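# Lift the mug off its peg and stand it upright

## Task

Remove the mug from the peg, set it down on the table standing upright with the opening facing up, and release it so it stays there on its own.

## Robot and tools

ROBOT. Two arms, left_arm and right_arm, each ending in a five-finger hand: right_arm has a right hand, left_arm a mirrored left hand. Calibrated bases in the scene frame: left_arm at (+0.027, +0.320, 0) m, quat_wxyz (+1.000, 0, 0, -0.025); right_arm at (+0.035, -0.256, 0) m, quat_wxyz (+1.000, 0, 0, +0.005). A camera stand is fixed behind the arms. Loose objects may occasionally be nudged by outside pushes.

FRAME. Scene frame: origin at table-top height, halfway between the nominal bases; +z up, +x outward over the table, +y toward left_arm (not image left). Positions in results are metres, orientations quat_wxyz, both in this frame; printed values may be off by a few cm, more at long reach.

HAND POINT. Each arm is steered by a point fixed to the palm, 0.15 m out from the wrist face along the fingers and 0.05 m in front of the palm. Its +z runs along straight fingers, +y out of the palm, +x across the palm away from the thumb on the right hand (toward the thumb on the left hand). Straight fingertips sit about 0.06-0.07 m beyond the point along +z and 0.06 m behind it along -y. A wrist bracket on the little-finger side can strike things.

ROW OF 28 NUMBERS (shared by execute_actions and move), all in [-1, 1], one row covering both arms: left_arm dx, dy, dz, rx, ry, rz; left hand little, ring, middle, index, thumb_bend, thumb_turn; left force_limit, speed; then the same 14 for right_arm. Always send all 28 even if one arm is idle.
- Pose part: an offset, not a pose, measured from that arm's Hand target at the start of the action or move, along scene axes. 1.0 = 0.6 m of translation or 180 degrees; rx, ry, rz form one rotation vector turning about the Hand target's position. All six zero re-requests the current Hand target (also how to resume control after contact).
- Hand motors: absolute targets. Fingers and thumb_bend: +1 straight, -1 curled. thumb_turn: +1 beside the palm, -1 across in front of it, facing the fingers. There is no 'unchanged' value: to keep a hand as is, resend the last eight numbers you sent for it; if none sent yet, use its hand_measured plus hand_force_limit and hand_speed.
- force_limit: roughly 0 N at -1 to 10 N at +1 (15 N for the two thumb motors); a closing motor halts when its load hits this.
- speed: near zero at -1, rising to full at +0.48 and above. For a soft grip use -0.94 or lower.

GRIPPING. With thumb_turn at -1 the hand wraps objects about 0.035-0.065 m thick and handles as thin as about 0.025 m. Opposed-open shape: 1, 1, 1, 1, 0.65, -1. A closed wrap: about 0.05, -0.02, 0.03, 0.10, 0.43, -1. To grip harder, raise force_limit and send a target more closed than hand_measured; to loosen, send one more open. A motor only starts when its target changes by at least 0.002.

TOOLS.
- execute_actions(actions, cameras): actions is a list of actions; each action is up to 15 rows, one per 1/30 s step; a shorter list repeats its final row. Each row in an action counts from that action's start. Images come back only for an empty list or when cameras names them (["all"] for all).
- move(target, speed, blend, blocking, cameras): straight-line motion. target is one row or a list of up to 15 rows, every one offset from the same starting Hand targets. speed in m/s, 0.002 to 4.3, default 0.25 (turning capped at twice that in rad/s); one value or one per target. blend in m rounds corners between listed targets; 0 stops at each. Paths last at least 0.5 s and are cut at 10 s. Hand numbers of the first target go out at the start; those of later targets go out on arrival once everything is still. blocking=false returns after about 0.5 s while motion continues. No collision avoidance.
- wait(seconds 0 to 10): lets time pass holding last commands.
- stop(): brakes a running move.
- zoom_image(camera, region [x0, y0, x1, y1] in pixels, at most 504x504): enlarges part of the latest image from cam_head_left, cam_head_right, cam_high, cam_left_wrist or cam_right_wrist (each 672x504).
- show_instructions(): shows the reference pages.
- finished_scene(scene=1): ends the scene for good.

RESULTS. Each call reports per arm: Hand target (your last commanded pose after clipping, base for the next offset), end_effector_position and end_effector_quat_wxyz, joint positions, velocities and torques, and for the hand hand_measured, hand_stopped_by (moving, target, force, stalled, fault), hand_load_n (positive = finger pushed open; dropping near 0 means the object slipped out), hand_force_limit, hand_speed. move adds a 'move:' line saying done, off_target, moving, held or fault, plus limits=paced (pose clipped) or limits=held (steps withheld). MOTOR HOT warns of overheating; an OVER-TEMPERATURE FAULT drops that arm for 30-60 s.

ARM BEHAVIOUR. Tracking is loose: the hand often rests 1-3 cm (sometimes 5 cm) below its command, and a loaded elbow may sag. Orientation commands are clipped each step to within 40 degrees of the measured orientation. If the hand rests short, send the remaining gap as a new offset. Avoid paths passing near an arm's own base. Joint ranges (rad): waist -2.880 to 2.880, shoulder 0 to 3.142, elbow 0 to 3.019, wrist pitch -1.693 to 1.571, wrist yaw -1.571 to 1.571, wrist roll -2.094 to 2.094.

AVOID. Dropping the mug or letting it fall off the table; releasing it while it moves; fast impacts with the peg, table or fixed parts; letting the two hands touch or grab each other; overloading fingers with twists or fast swings; long holds with a stretched arm, which heat motors.

Each tool is called after ">>>" by a JSON object that holds its "fn" and its "kwargs", one argument or row to a line.

Reference images:

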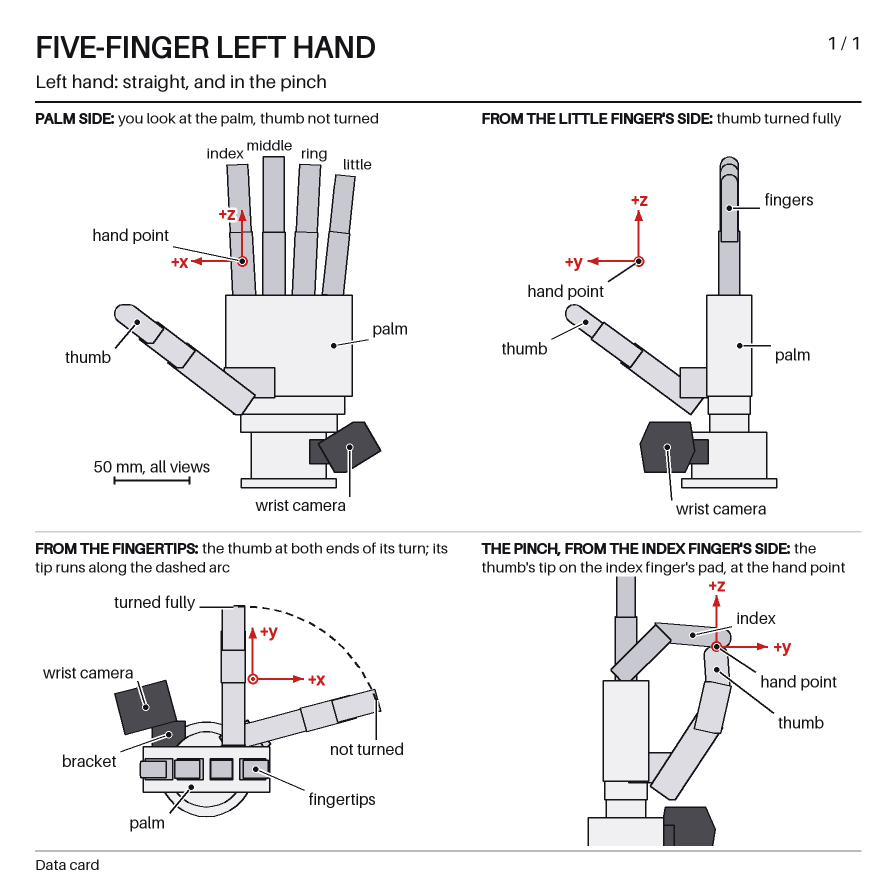

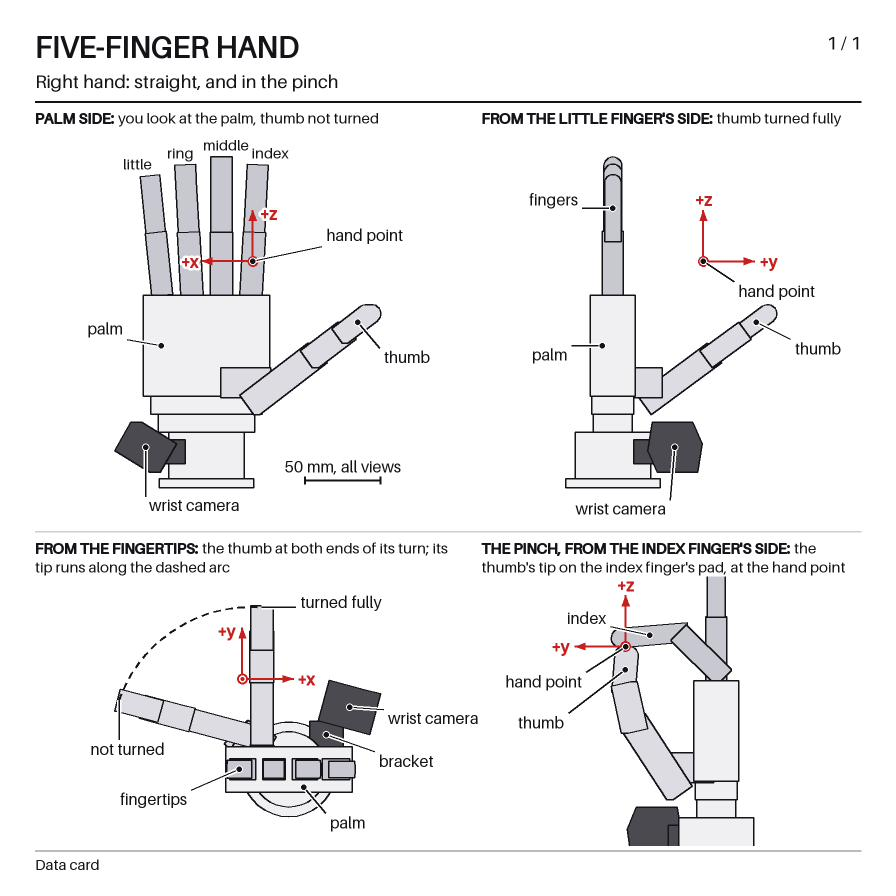

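## Session

>>> {"fn": "execute_actions", "kwargs": {
  "actions": []
}}

Scene clock: 0.00 s.
left_arm: end_effector_position=(+0.5774, +0.2697, +0.2645) hand_measured=(+1.000, +1.000, +1.000, +1.000, +1.000, +1.000) hand_load_n=(+0.0, +0.0, +0.0, +0.0, +0.0, +0.0) hand_stopped_by=(target, target, target, target, target, target) hand_force_limit=0.00 hand_speed=-0.80 end_effector_quat_wxyz=(+0.701, -0.017, +0.708, +0.085) | right_arm: end_effector_position=(+0.4714, -0.3812, +0.1863) hand_measured=(+1.000, +1.000, +1.000, +1.000, +1.000, +1.000) hand_load_n=(+0.0, +0.0, +0.0, +0.0, +0.0, +0.0) hand_stopped_by=(target, target, target, target, target, target) hand_force_limit=0.00 hand_speed=-0.80 end_effector_quat_wxyz=(+0.258, +0.070, +0.795, -0.544)
Joint positions: left_arm=[-0.315 1.363 0.734 0.626 -0.51 1.666] | right_arm=[0.055 1.158 0.674 -0.302 1.171 1.275]
Joint velocities: within noise
Joint torques (N m): no reading
Heat: left arm: hottest waist 24 °C; right arm: hottest elbow 23 °C.
Hand target: left_arm +0.5833, +0.2674, +0.2818; +0.713, -0.023, +0.696, +0.081 | right_arm +0.4774, -0.3807, +0.1933; +0.264, +0.074, +0.794, -0.543

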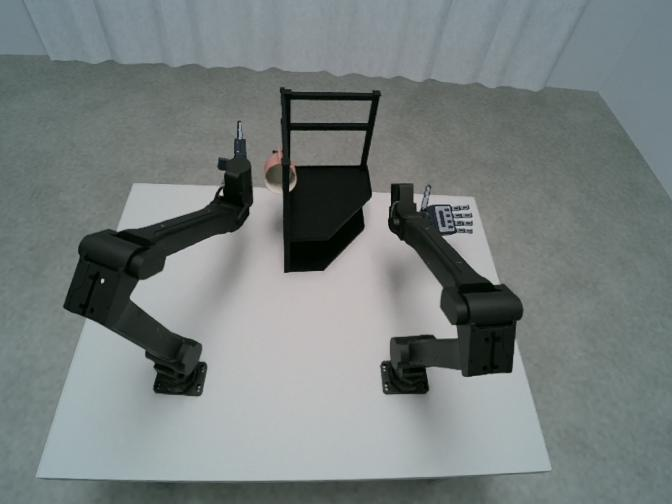

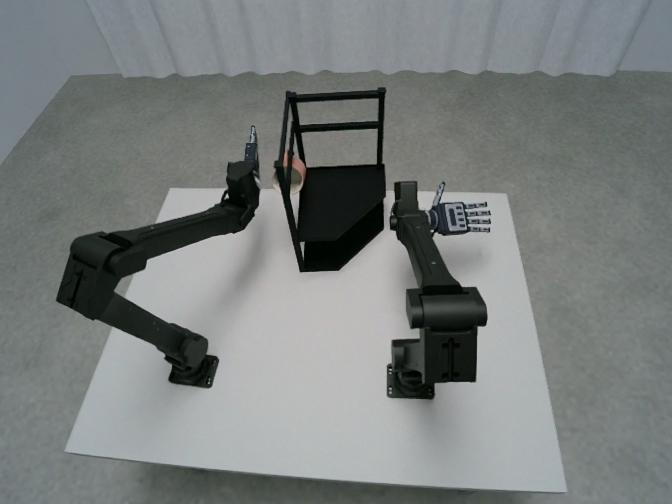

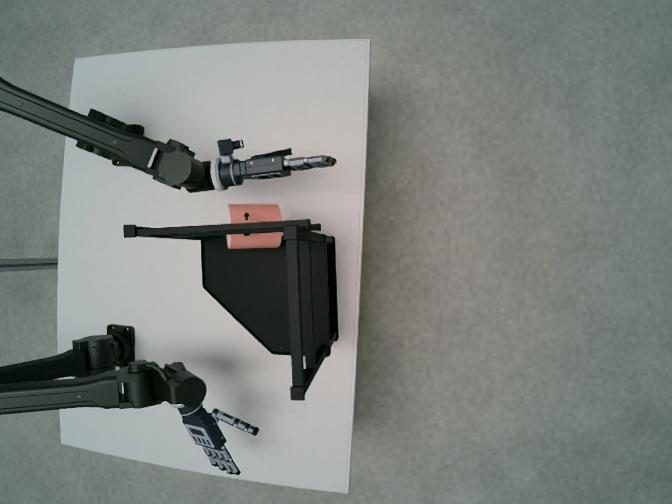

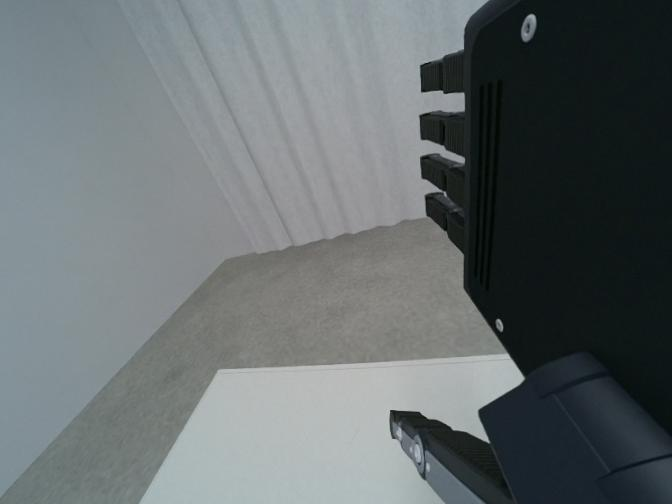

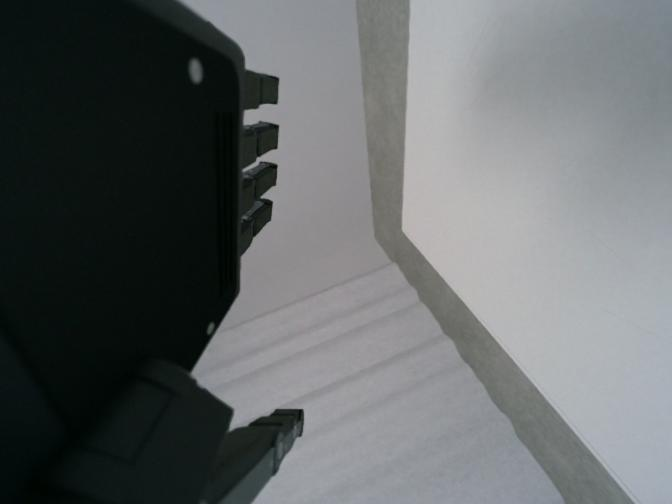

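>>> {"fn": "zoom_image", "kwargs": {
  "camera": "cam_head_left",
  "region": [220, 80, 400, 280]
}}

>>> {"fn": "zoom_image", "kwargs": {
  "camera": "cam_high",
  "region": [110, 110, 370, 410]
}}

>>> {"fn": "zoom_image", "kwargs": {
  "camera": "cam_head_right",
  "region": [220, 80, 400, 280]
}}

Scaled by 2.520 from the camera's 672x504 image, which has a finer 960x720 frame.

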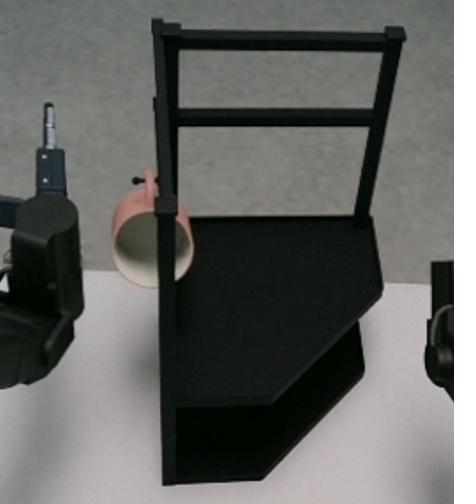

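Scaled by 1.680 from the camera's 672x504 image, which has a finer 960x720 frame.

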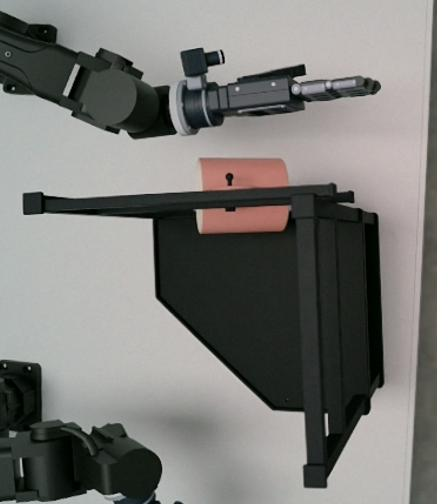

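Scaled by 2.520 from the camera's 672x504 image, which has a finer 960x720 frame.

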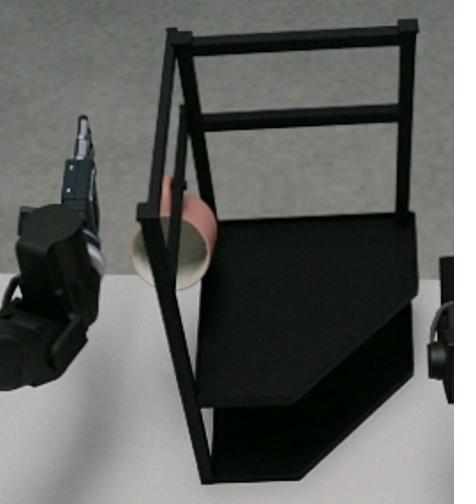

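>>> {"fn": "zoom_image", "kwargs": {
  "camera": "cam_head_left",
  "region": [200, 90, 320, 210]
}}

>>> {"fn": "zoom_image", "kwargs": {
  "camera": "cam_head_right",
  "region": [220, 90, 340, 210]
}}

>>> {"fn": "zoom_image", "kwargs": {
  "camera": "cam_high",
  "region": [200, 120, 350, 270]
}}

Scaled by 4.200 from the camera's 672x504 image, which has a finer 960x720 frame.

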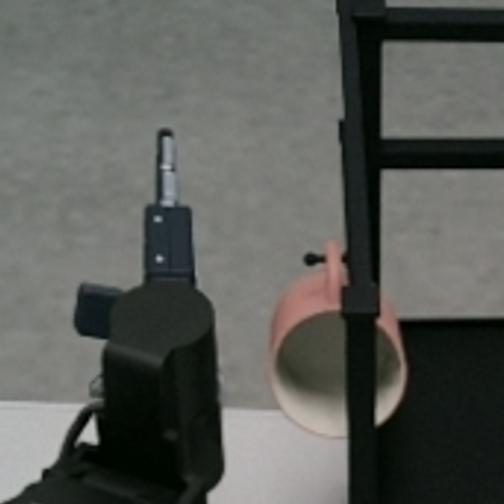

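Scaled by 4.200 from the camera's 672x504 image, which has a finer 960x720 frame.

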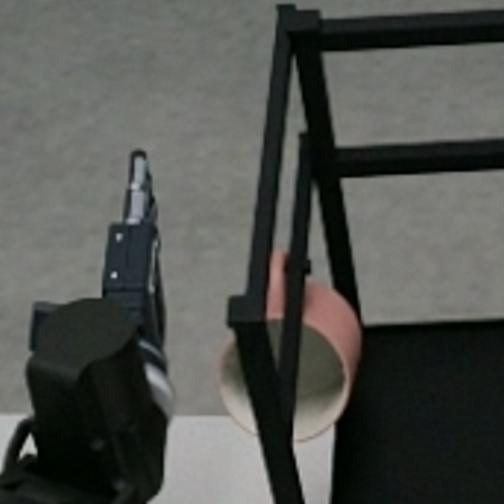

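Scaled by 3.360 from the camera's 672x504 image, which has a finer 960x720 frame.

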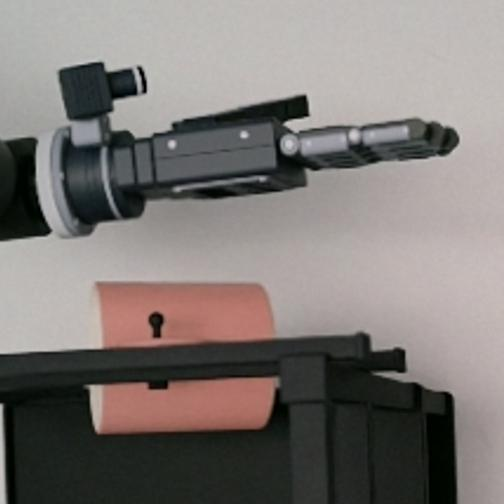

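>>> {"fn": "zoom_image", "kwargs": {
  "camera": "cam_high",
  "region": [50, 30, 250, 230]
}}

>>> {"fn": "zoom_image", "kwargs": {
  "camera": "cam_high",
  "region": [50, 290, 250, 490]
}}

>>> {"fn": "zoom_image", "kwargs": {
  "camera": "cam_head_left",
  "region": [120, 310, 450, 410]
}}

>>> {"fn": "zoom_image", "kwargs": {
  "camera": "cam_head_right",
  "region": [120, 310, 450, 410]
}}

Scaled by 2.520 from the camera's 672x504 image, which has a finer 960x720 frame.

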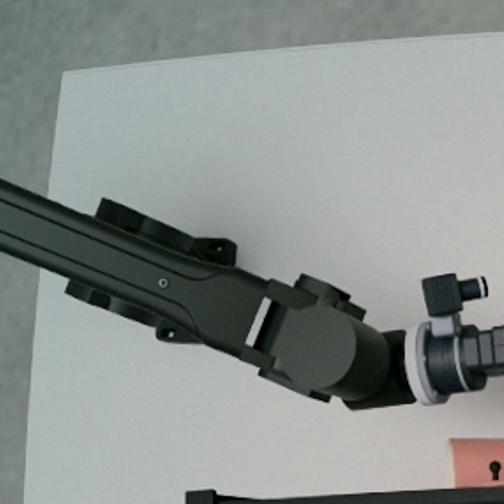

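Scaled by 2.520 from the camera's 672x504 image, which has a finer 960x720 frame.

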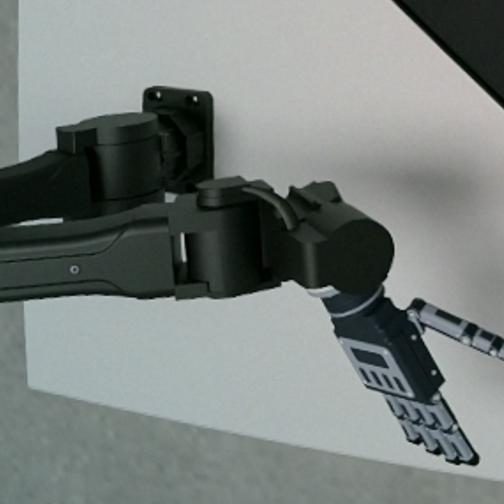

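Scaled by 1.527 from the camera's 672x504 image, which has a finer 960x720 frame.

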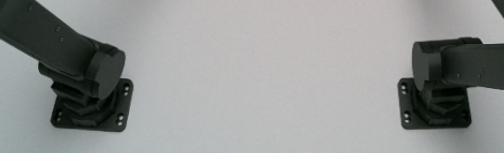

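Scaled by 1.527 from the camera's 672x504 image, which has a finer 960x720 frame.

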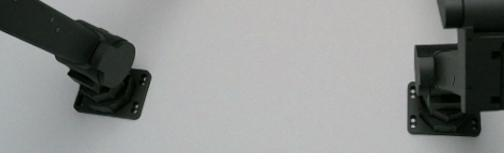

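>>> {"fn": "move", "kwargs": {
  "target": [-0.2222, 0.0877, 0.0303, -0.0167, 0.0251, -0.4910, -1, -1, 1, 1, 1, -1, 0, 0, 0, 0, 0, 0, 0, 0, 1, 1, 1, 1, 1, 1, 0, -0.8],
  "speed": 0.25,
  "cameras": ["all"]
}}

Scene clock: 291.60 s.
left_arm: end_effector_position=(+0.4491, +0.3156, +0.2905) hand_measured=(-1.000, -1.000, +1.000, +1.000, +1.000, -1.000) hand_load_n=(+0.0, +0.0, +0.0, +0.0, +0.5, +0.0) hand_stopped_by=(target, target, target, target, target, target) hand_force_limit=0.00 hand_speed=0.00 end_effector_quat_wxyz=(+0.603, +0.365, +0.606, -0.369) | right_arm: end_effector_position=(+0.4714, -0.3812, +0.1863) hand_measured=(+1.000, +1.000, +1.000, +1.000, +1.000, +1.000) hand_load_n=(+0.0, +0.0, +0.0, +0.0, +0.0, +0.0) hand_stopped_by=(target, target, target, target, target, target) hand_force_limit=0.00 hand_speed=-0.80 end_effector_quat_wxyz=(+0.258, +0.070, +0.795, -0.544)
Joint positions: left_arm=[0.517 1.062 0.6 0.43 1.56 1.595] | right_arm=[0.055 1.158 0.674 -0.302 1.171 1.275]
Joint torques (N m): left_arm=[1.32 -5.6 8.53 0.65 0.3 -0.05] | right_arm=[-0.44 -6.59 9.84 0.98 0.52 -0.04]
Heat: left arm: hottest elbow 36 °C; right arm: hottest elbow 31 °C.
Hand target: left_arm +0.4500, +0.3201, +0.2998; +0.541, +0.454, +0.542, -0.455 | right_arm +0.4774, -0.3807, +0.1933; +0.264, +0.074, +0.794, -0.543
Off the commanded pose: left_arm 0.011 m, 17 deg | right_arm 0.009 m, 1 deg.
joint sent to its limit (left arm) — joint 5 (wrist yaw), upper limit. The joint targets are off in orientation, not in position.
move: off_target (left_arm)

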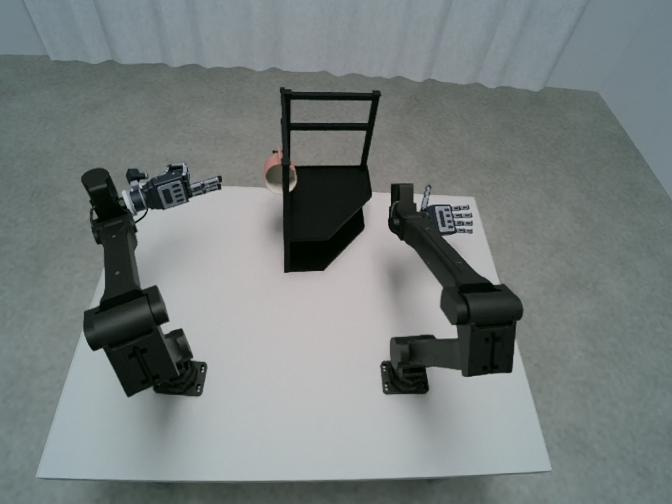

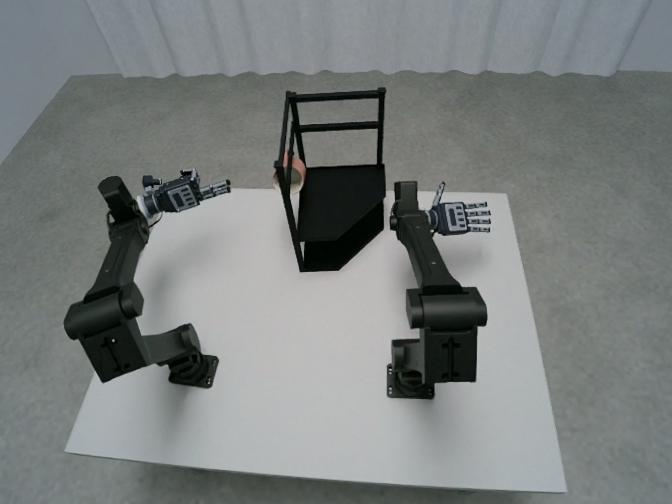

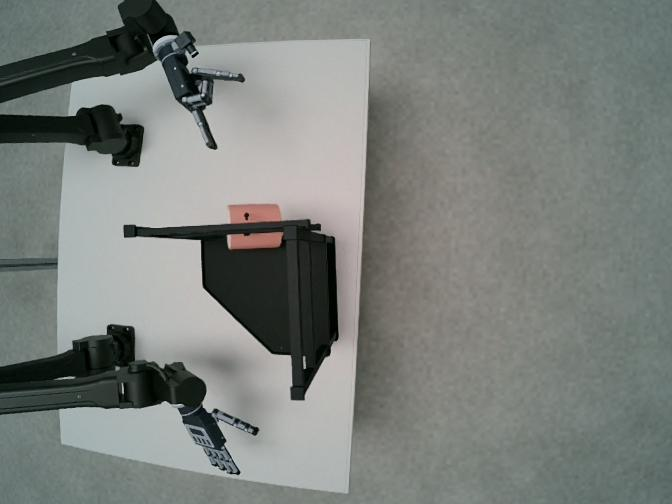

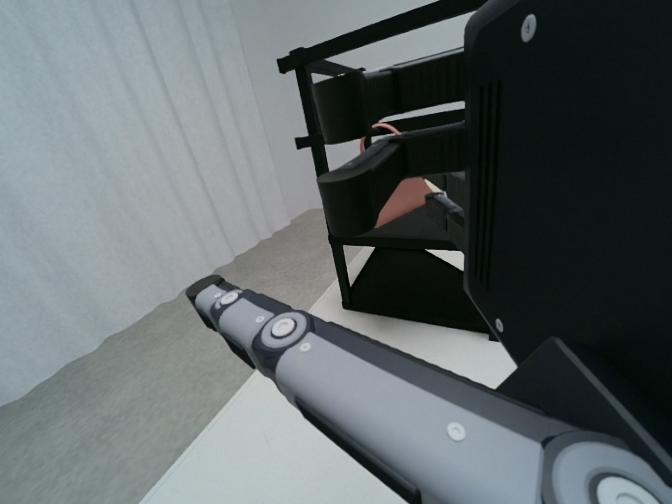

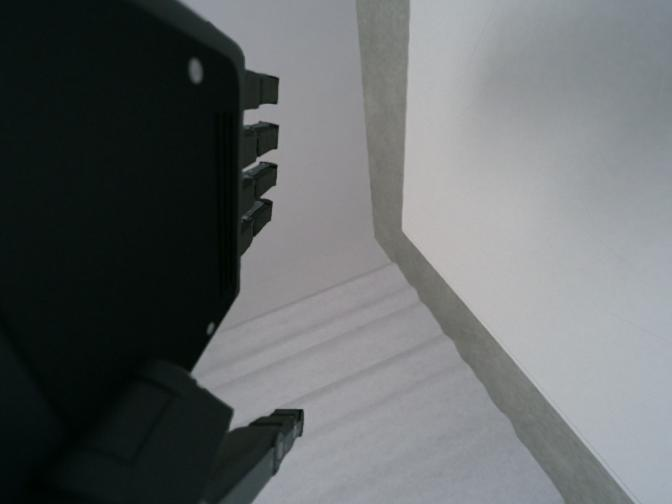

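>>> {"fn": "zoom_image", "kwargs": {
  "camera": "cam_left_wrist",
  "region": [280, 30, 480, 230]
}}

>>> {"fn": "zoom_image", "kwargs": {
  "camera": "cam_high",
  "region": [120, 20, 320, 260]
}}

>>> {"fn": "zoom_image", "kwargs": {
  "camera": "cam_head_left",
  "region": [100, 130, 320, 230]
}}

Scaled by 2.520 from the camera's 672x504 image, which has a finer 960x720 frame.

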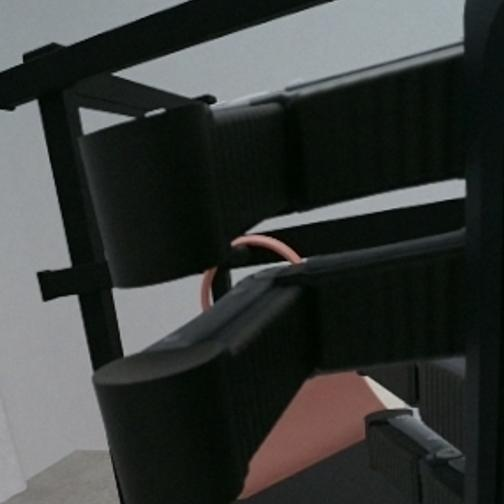

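Scaled by 2.100 from the camera's 672x504 image, which has a finer 960x720 frame.

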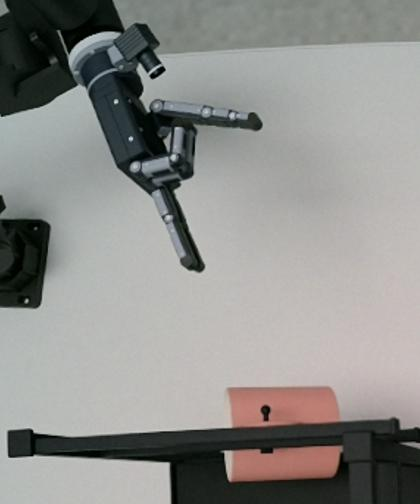

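Scaled by 2.291 from the camera's 672x504 image, which has a finer 960x720 frame.

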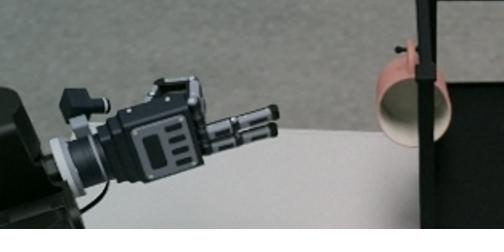

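>>> {"fn": "move", "kwargs": {
  "target": [0.03, -0.1668, -0.003, 0, 0, 0, -1, -1, 1, 1, 1, -1, 0, 0, 0, 0, 0, 0, 0, 0, 1, 1, 1, 1, 1, 1, 0, -0.8],
  "speed": 0.2,
  "cameras": ["cam_head_left", "cam_head_right", "cam_high", "cam_left_wrist"]
}}

Scene clock: 327.70 s.
left_arm: end_effector_position=(+0.4539, +0.2197, +0.2729) hand_measured=(-1.000, -1.000, +1.000, +1.000, +1.000, -1.000) hand_load_n=(+0.0, +0.0, +0.0, +0.0, +0.0, +0.0) hand_stopped_by=(target, target, target, target, target, target) hand_force_limit=0.00 hand_speed=0.00 end_effector_quat_wxyz=(+0.541, +0.419, +0.570, -0.454) | right_arm: end_effector_position=(+0.4714, -0.3812, +0.1863) hand_measured=(+1.000, +1.000, +1.000, +1.000, +1.000, +1.000) hand_load_n=(+0.0, +0.0, +0.0, +0.0, +0.0, -0.5) hand_stopped_by=(target, target, target, target, target, target) hand_force_limit=0.00 hand_speed=-0.80 end_effector_quat_wxyz=(+0.258, +0.070, +0.795, -0.544)
Joint positions: left_arm=[0.278 1.145 0.627 0.43 1.561 1.594] | right_arm=[0.055 1.158 0.674 -0.302 1.171 1.275]
Joint torques (N m): left_arm=[-0.03 -5.36 11 1.33 0.34 0.09] | right_arm=[-0.32 -6.59 9.8 0.95 0.52 -0.04]
Heat: left arm: hottest elbow 37 °C; right arm: hottest elbow 32 °C.
Hand target: left_arm +0.4679, +0.2199, +0.2981; +0.541, +0.455, +0.542, -0.455 | right_arm +0.4774, -0.3807, +0.1933; +0.264, +0.074, +0.794, -0.543
Off the commanded pose: left_arm 0.029 m, 5 deg | right_arm 0.009 m, 1 deg.
joint sent to its limit (left arm) — joint 5 (wrist yaw), upper limit. The joint targets are off in orientation, not in position.
move: off_target (left_arm)
Images, in order (width x height): cam_head_left 672x504, cam_head_right 672x504, cam_high 672x504, cam_left_wrist 672x504.

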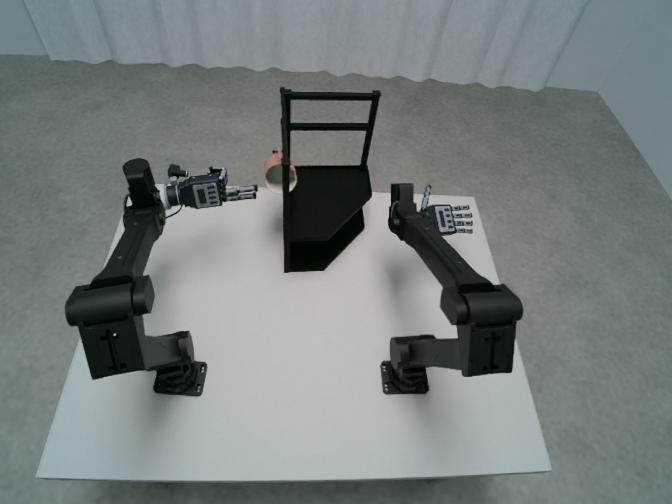

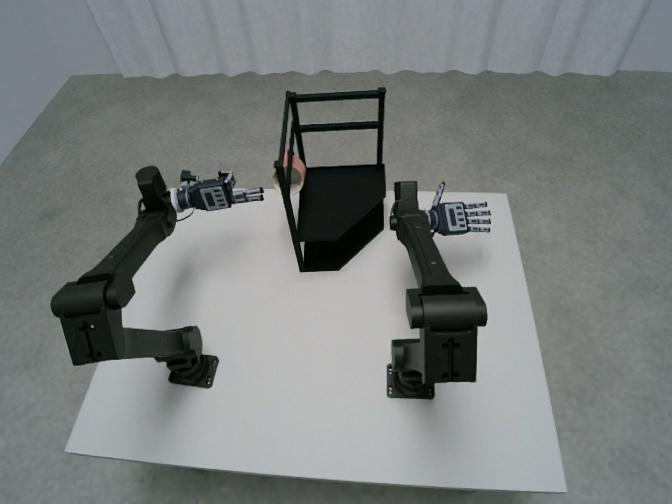

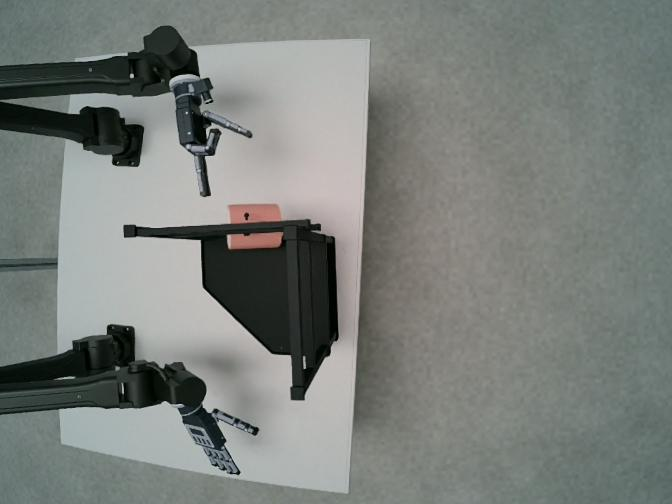

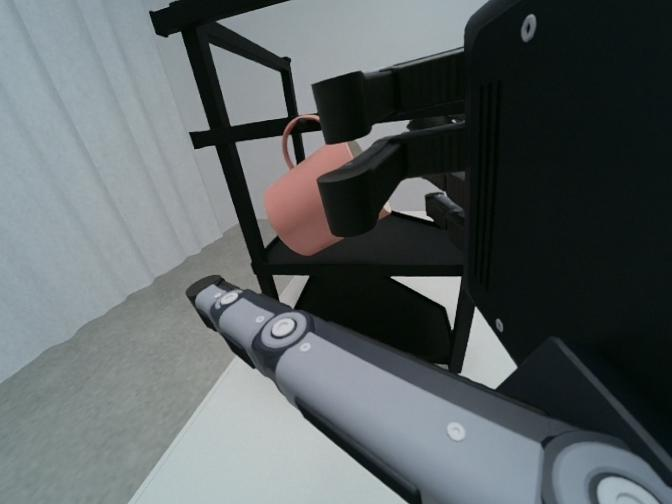

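>>> {"fn": "zoom_image", "kwargs": {
  "camera": "cam_high",
  "region": [150, 120, 300, 270]
}}

>>> {"fn": "zoom_image", "kwargs": {
  "camera": "cam_head_left",
  "region": [200, 130, 320, 220]
}}

>>> {"fn": "zoom_image", "kwargs": {
  "camera": "cam_head_right",
  "region": [200, 130, 320, 220]
}}

>>> {"fn": "zoom_image", "kwargs": {
  "camera": "cam_left_wrist",
  "region": [180, 60, 480, 300]
}}

Scaled by 3.360 from the camera's 672x504 image, which has a finer 960x720 frame.

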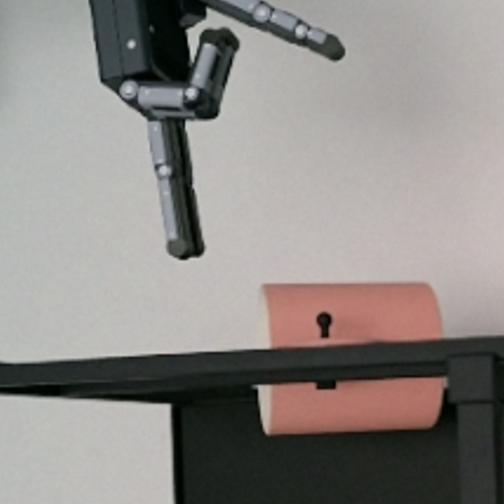

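Scaled by 4.200 from the camera's 672x504 image, which has a finer 960x720 frame.

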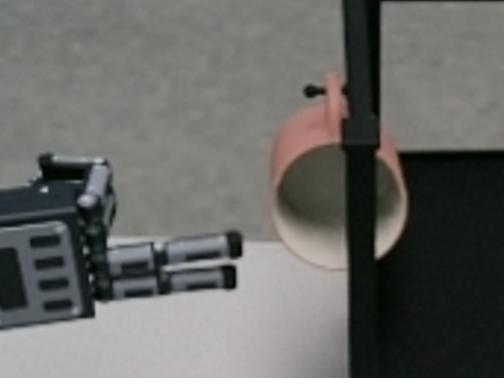

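Scaled by 4.200 from the camera's 672x504 image, which has a finer 960x720 frame.

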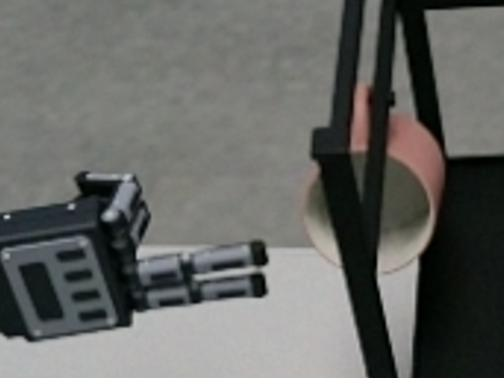

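Scaled by 1.680 from the camera's 672x504 image, which has a finer 960x720 frame.

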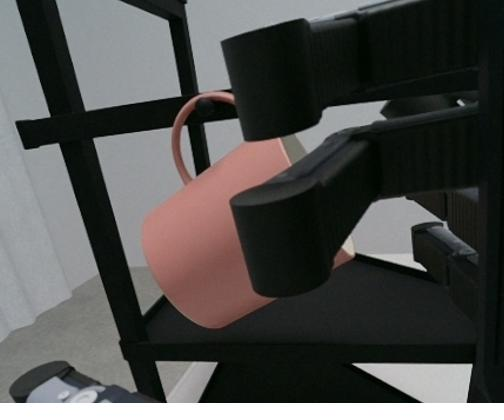

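>>> {"fn": "move", "kwargs": {
  "target": [0.0352, -0.1632, 0.0098, 0, 0, 0, -1, -1, 1, 1, 1, -1, 0, 0, 0, 0, 0, 0, 0, 0, 1, 1, 1, 1, 1, 1, 0, -0.8],
  "speed": 0.12,
  "cameras": ["cam_head_left", "cam_head_right", "cam_high", "cam_left_wrist"]
}}

Scene clock: 361.43 s.
left_arm: end_effector_position=(+0.4740, +0.1259, +0.2761) hand_measured=(-1.000, -1.000, +1.000, +1.000, +1.000, -1.000) hand_load_n=(+0.0, +0.0, +0.0, +0.0, +0.0, +0.0) hand_stopped_by=(target, target, target, target, target, target) hand_force_limit=0.00 hand_speed=0.00 end_effector_quat_wxyz=(+0.525, +0.441, +0.560, -0.466) | right_arm: end_effector_position=(+0.4714, -0.3812, +0.1863) hand_measured=(+1.000, +1.000, +1.000, +1.000, +1.000, +1.000) hand_load_n=(+0.0, +0.0, +0.0, +0.0, -0.5, +0.0) hand_stopped_by=(target, target, target, target, target, target) hand_force_limit=0.00 hand_speed=-0.80 end_effector_quat_wxyz=(+0.258, +0.070, +0.795, -0.544)
Joint positions: left_arm=[0.013 1.206 0.685 0.451 1.356 1.58] | right_arm=[0.055 1.158 0.674 -0.302 1.171 1.275]
Joint torques (N m): left_arm=[0.15 -6.3 11.18 1.65 0.15 -0.01] | right_arm=[-0.44 -6.53 9.81 0.98 0.52 -0.04]
Heat: left arm: hottest elbow 39 °C; right arm: hottest elbow 32 °C.
Hand target: left_arm +0.4892, +0.1221, +0.3039; +0.541, +0.455, +0.542, -0.455 | right_arm +0.4774, -0.3807, +0.1933; +0.264, +0.074, +0.794, -0.543
Off the commanded pose: left_arm 0.032 m, 3 deg | right_arm 0.009 m, 1 deg.
move: off_target (left_arm)
Images, in order (width x height): cam_head_left 672x504, cam_head_right 672x504, cam_high 672x504, cam_left_wrist 672x504.

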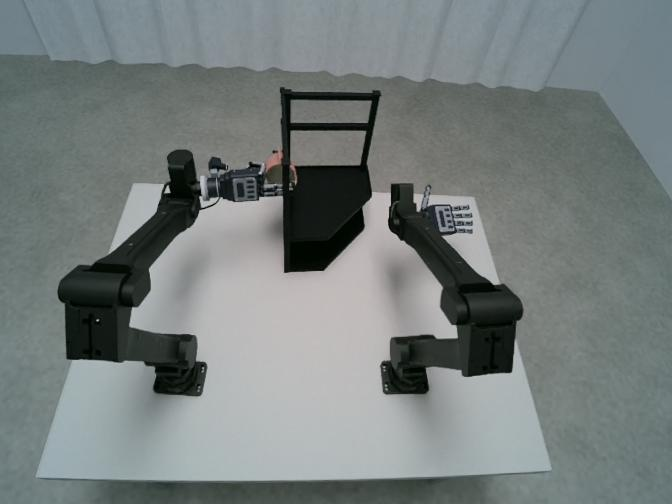

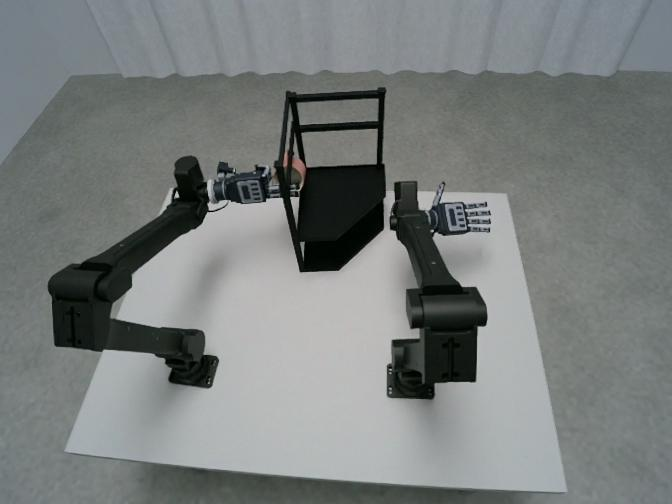

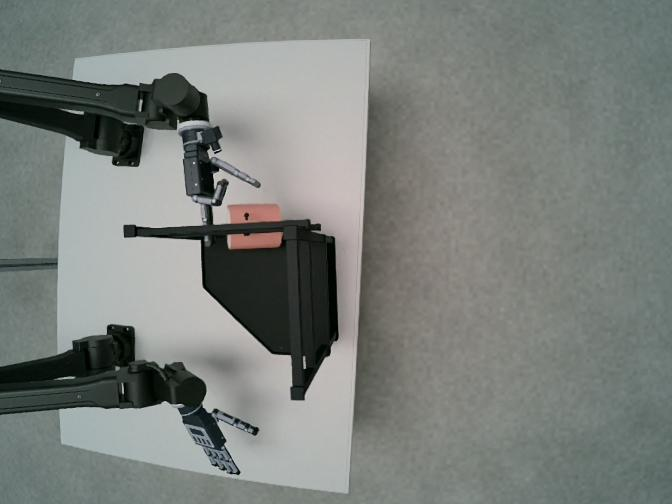

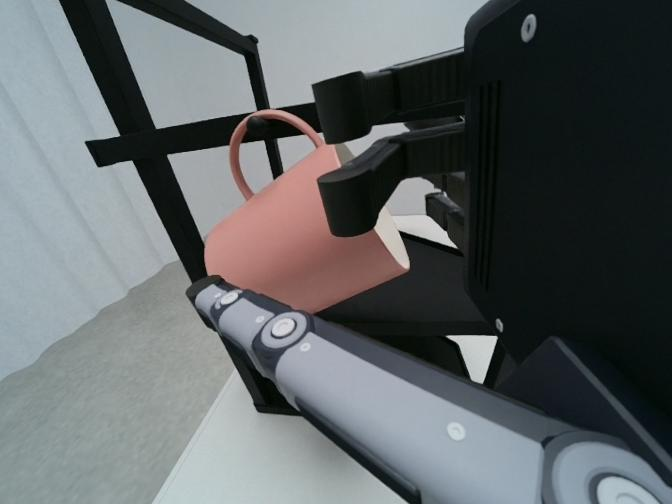

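>>> {"fn": "zoom_image", "kwargs": {
  "camera": "cam_head_left",
  "region": [190, 130, 320, 220]
}}

>>> {"fn": "zoom_image", "kwargs": {
  "camera": "cam_head_right",
  "region": [200, 130, 330, 220]
}}

>>> {"fn": "zoom_image", "kwargs": {
  "camera": "cam_high",
  "region": [160, 130, 300, 270]
}}

>>> {"fn": "zoom_image", "kwargs": {
  "camera": "cam_left_wrist",
  "region": [180, 80, 480, 330]
}}

Scaled by 3.877 from the camera's 672x504 image, which has a finer 960x720 frame.

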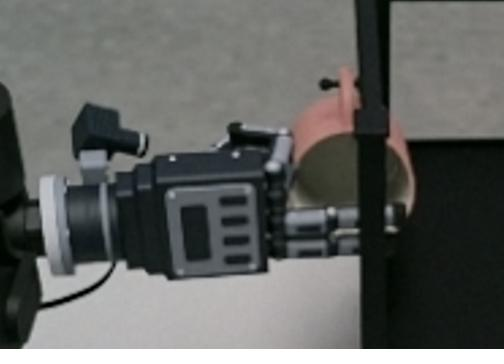

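Scaled by 3.877 from the camera's 672x504 image, which has a finer 960x720 frame.

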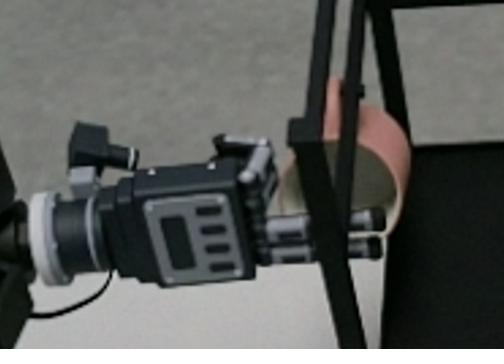

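Scaled by 3.600 from the camera's 672x504 image, which has a finer 960x720 frame.

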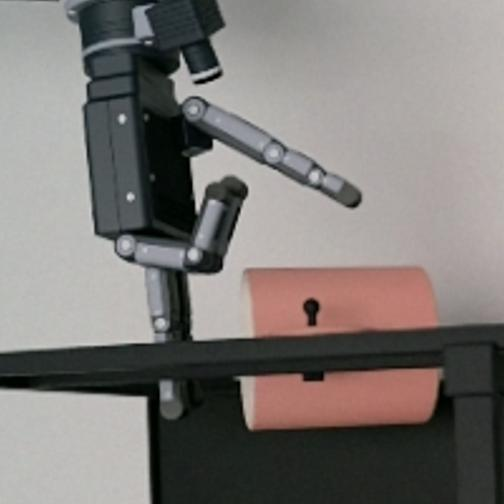

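Scaled by 1.680 from the camera's 672x504 image, which has a finer 960x720 frame.

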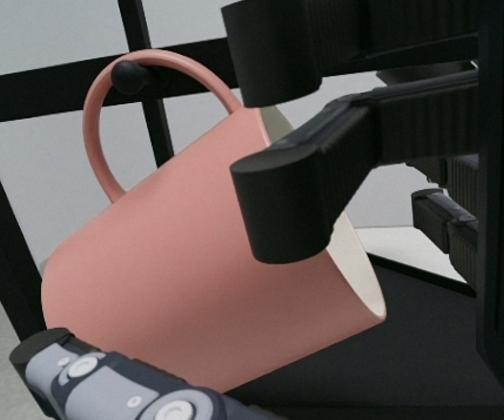

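>>> {"fn": "move", "kwargs": {
  "target": [0.012, -0.005, 0.008, 0, 0, 0, -1, -1, 1, 1, 1, -1, 0, 0, 0, 0, 0, 0, 0, 0, 1, 1, 1, 1, 1, 1, 0, -0.8],
  "speed": 0.05
}}

Scene clock: 387.90 s.
left_arm: end_effector_position=(+0.4823, +0.1237, +0.2822) hand_measured=(-1.000, -1.000, +1.000, +1.000, +1.000, -1.000) hand_load_n=(+0.0, +0.0, +0.0, +0.0, +0.0, +0.0) hand_stopped_by=(target, target, target, target, target, target) hand_force_limit=0.00 hand_speed=0.00 end_effector_quat_wxyz=(+0.528, +0.443, +0.557, -0.463) | right_arm: end_effector_position=(+0.4714, -0.3812, +0.1863) hand_measured=(+1.000, +1.000, +1.000, +1.000, +1.000, +1.000) hand_load_n=(+0.0, +0.0, +0.0, +0.0, +0.0, -0.5) hand_stopped_by=(target, target, target, target, target, target) hand_force_limit=0.00 hand_speed=-0.80 end_effector_quat_wxyz=(+0.258, +0.070, +0.795, -0.544)
Joint positions: left_arm=[0.007 1.221 0.711 0.451 1.348 1.58] | right_arm=[0.055 1.158 0.674 -0.302 1.171 1.275]
Joint torques (N m): left_arm=[-0.21 -6.59 11.26 1.35 0.13 -0.03] | right_arm=[-0.32 -6.59 9.84 0.98 0.53 -0.03]
Heat: left arm: hottest elbow 43 °C; right arm: hottest elbow 32 °C.
Hand target: left_arm +0.4963, +0.1190, +0.3088; +0.541, +0.455, +0.542, -0.455 | right_arm +0.4774, -0.3807, +0.1933; +0.264, +0.074, +0.794, -0.543
Off the commanded pose: left_arm 0.030 m, 3 deg | right_arm 0.009 m, 1 deg.
move: off_target (left_arm)

>>> {"fn": "move", "kwargs": {
  "target": [0, 0, 0, 0, 0, 0, -1, -1, 0.1, 0.1, 0.3, -1, -0.6, -0.3, 0, 0, 0, 0, 0, 0, 1, 1, 1, 1, 1, 1, 0, -0.8],
  "speed": 0.05,
  "cameras": ["cam_head_left", "cam_head_right", "cam_high", "cam_left_wrist"]
}}

Scene clock: 392.87 s.
left_arm: end_effector_position=(+0.4824, +0.1237, +0.2822) hand_measured=(-1.000, -1.000, +0.100, +0.100, +0.300, -1.000) hand_load_n=(+0.0, +0.0, +0.0, +0.0, +0.0, +0.0) hand_stopped_by=(target, target, target, target, target, target) hand_force_limit=-0.60 hand_speed=-0.30 end_effector_quat_wxyz=(+0.528, +0.443, +0.557, -0.463) | right_arm: end_effector_position=(+0.4714, -0.3812, +0.1863) hand_measured=(+1.000, +1.000, +1.000, +1.000, +1.000, +1.000) hand_load_n=(+0.0, +0.0, +0.0, +0.0, +0.0, -0.5) hand_stopped_by=(target, target, target, target, target, target) hand_force_limit=0.00 hand_speed=-0.80 end_effector_quat_wxyz=(+0.258, +0.070, +0.795, -0.544)
Joint positions: left_arm=[0.007 1.221 0.711 0.451 1.348 1.58] | right_arm=[0.055 1.158 0.674 -0.302 1.171 1.275]
Joint torques (N m): left_arm=[-0.15 -6.59 11.23 1.32 0.16 -0.02] | right_arm=[-0.32 -6.59 9.81 0.96 0.53 -0.03]
Heat: left arm: hottest elbow 42 °C; right arm: hottest elbow 32 °C.
Hand target: left_arm +0.4963, +0.1190, +0.3088; +0.541, +0.455, +0.542, -0.455 | right_arm +0.4774, -0.3807, +0.1933; +0.264, +0.074, +0.794, -0.543
Off the commanded pose: left_arm 0.030 m, 3 deg | right_arm 0.009 m, 1 deg.
move: off_target (left_arm)
Images, in order (width x height): cam_head_left 672x504, cam_head_right 672x504, cam_high 672x504, cam_left_wrist 672x504.

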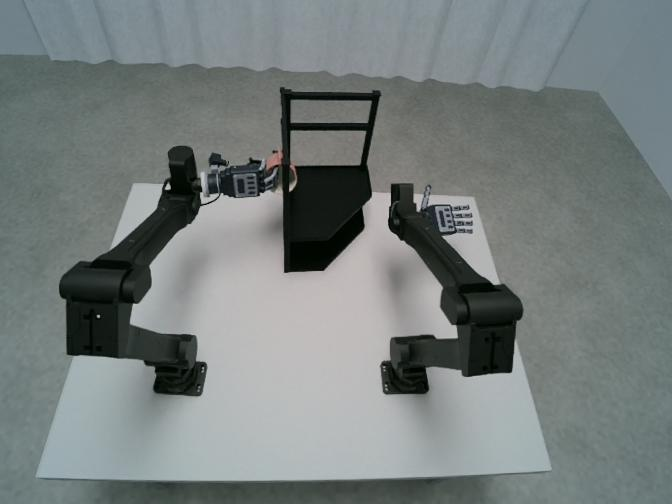

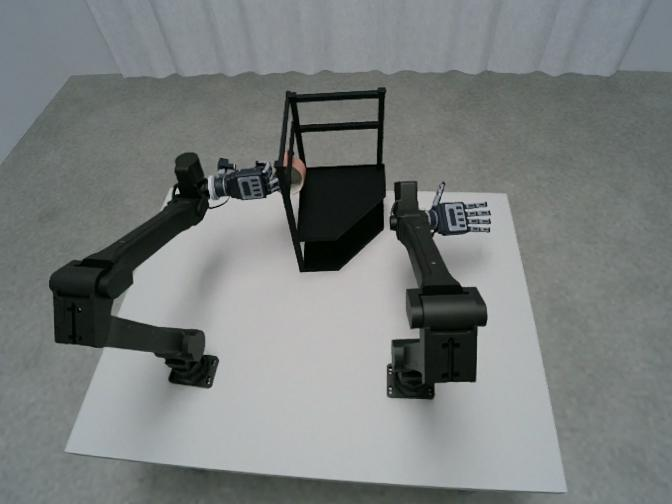

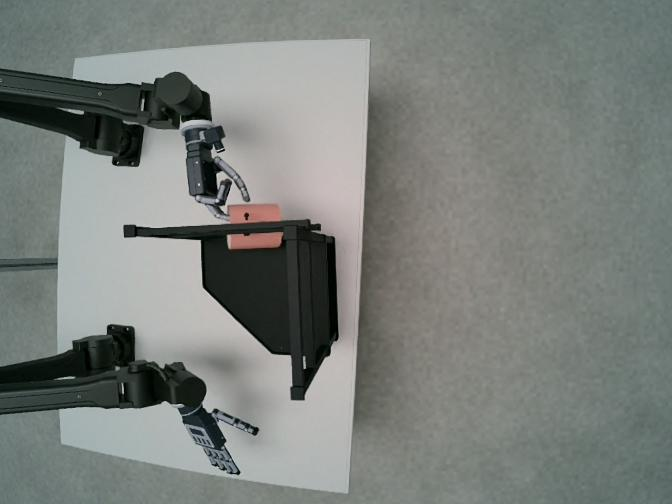

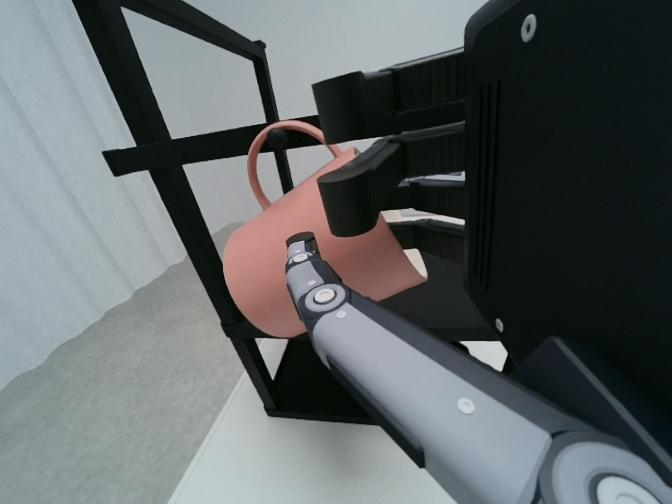

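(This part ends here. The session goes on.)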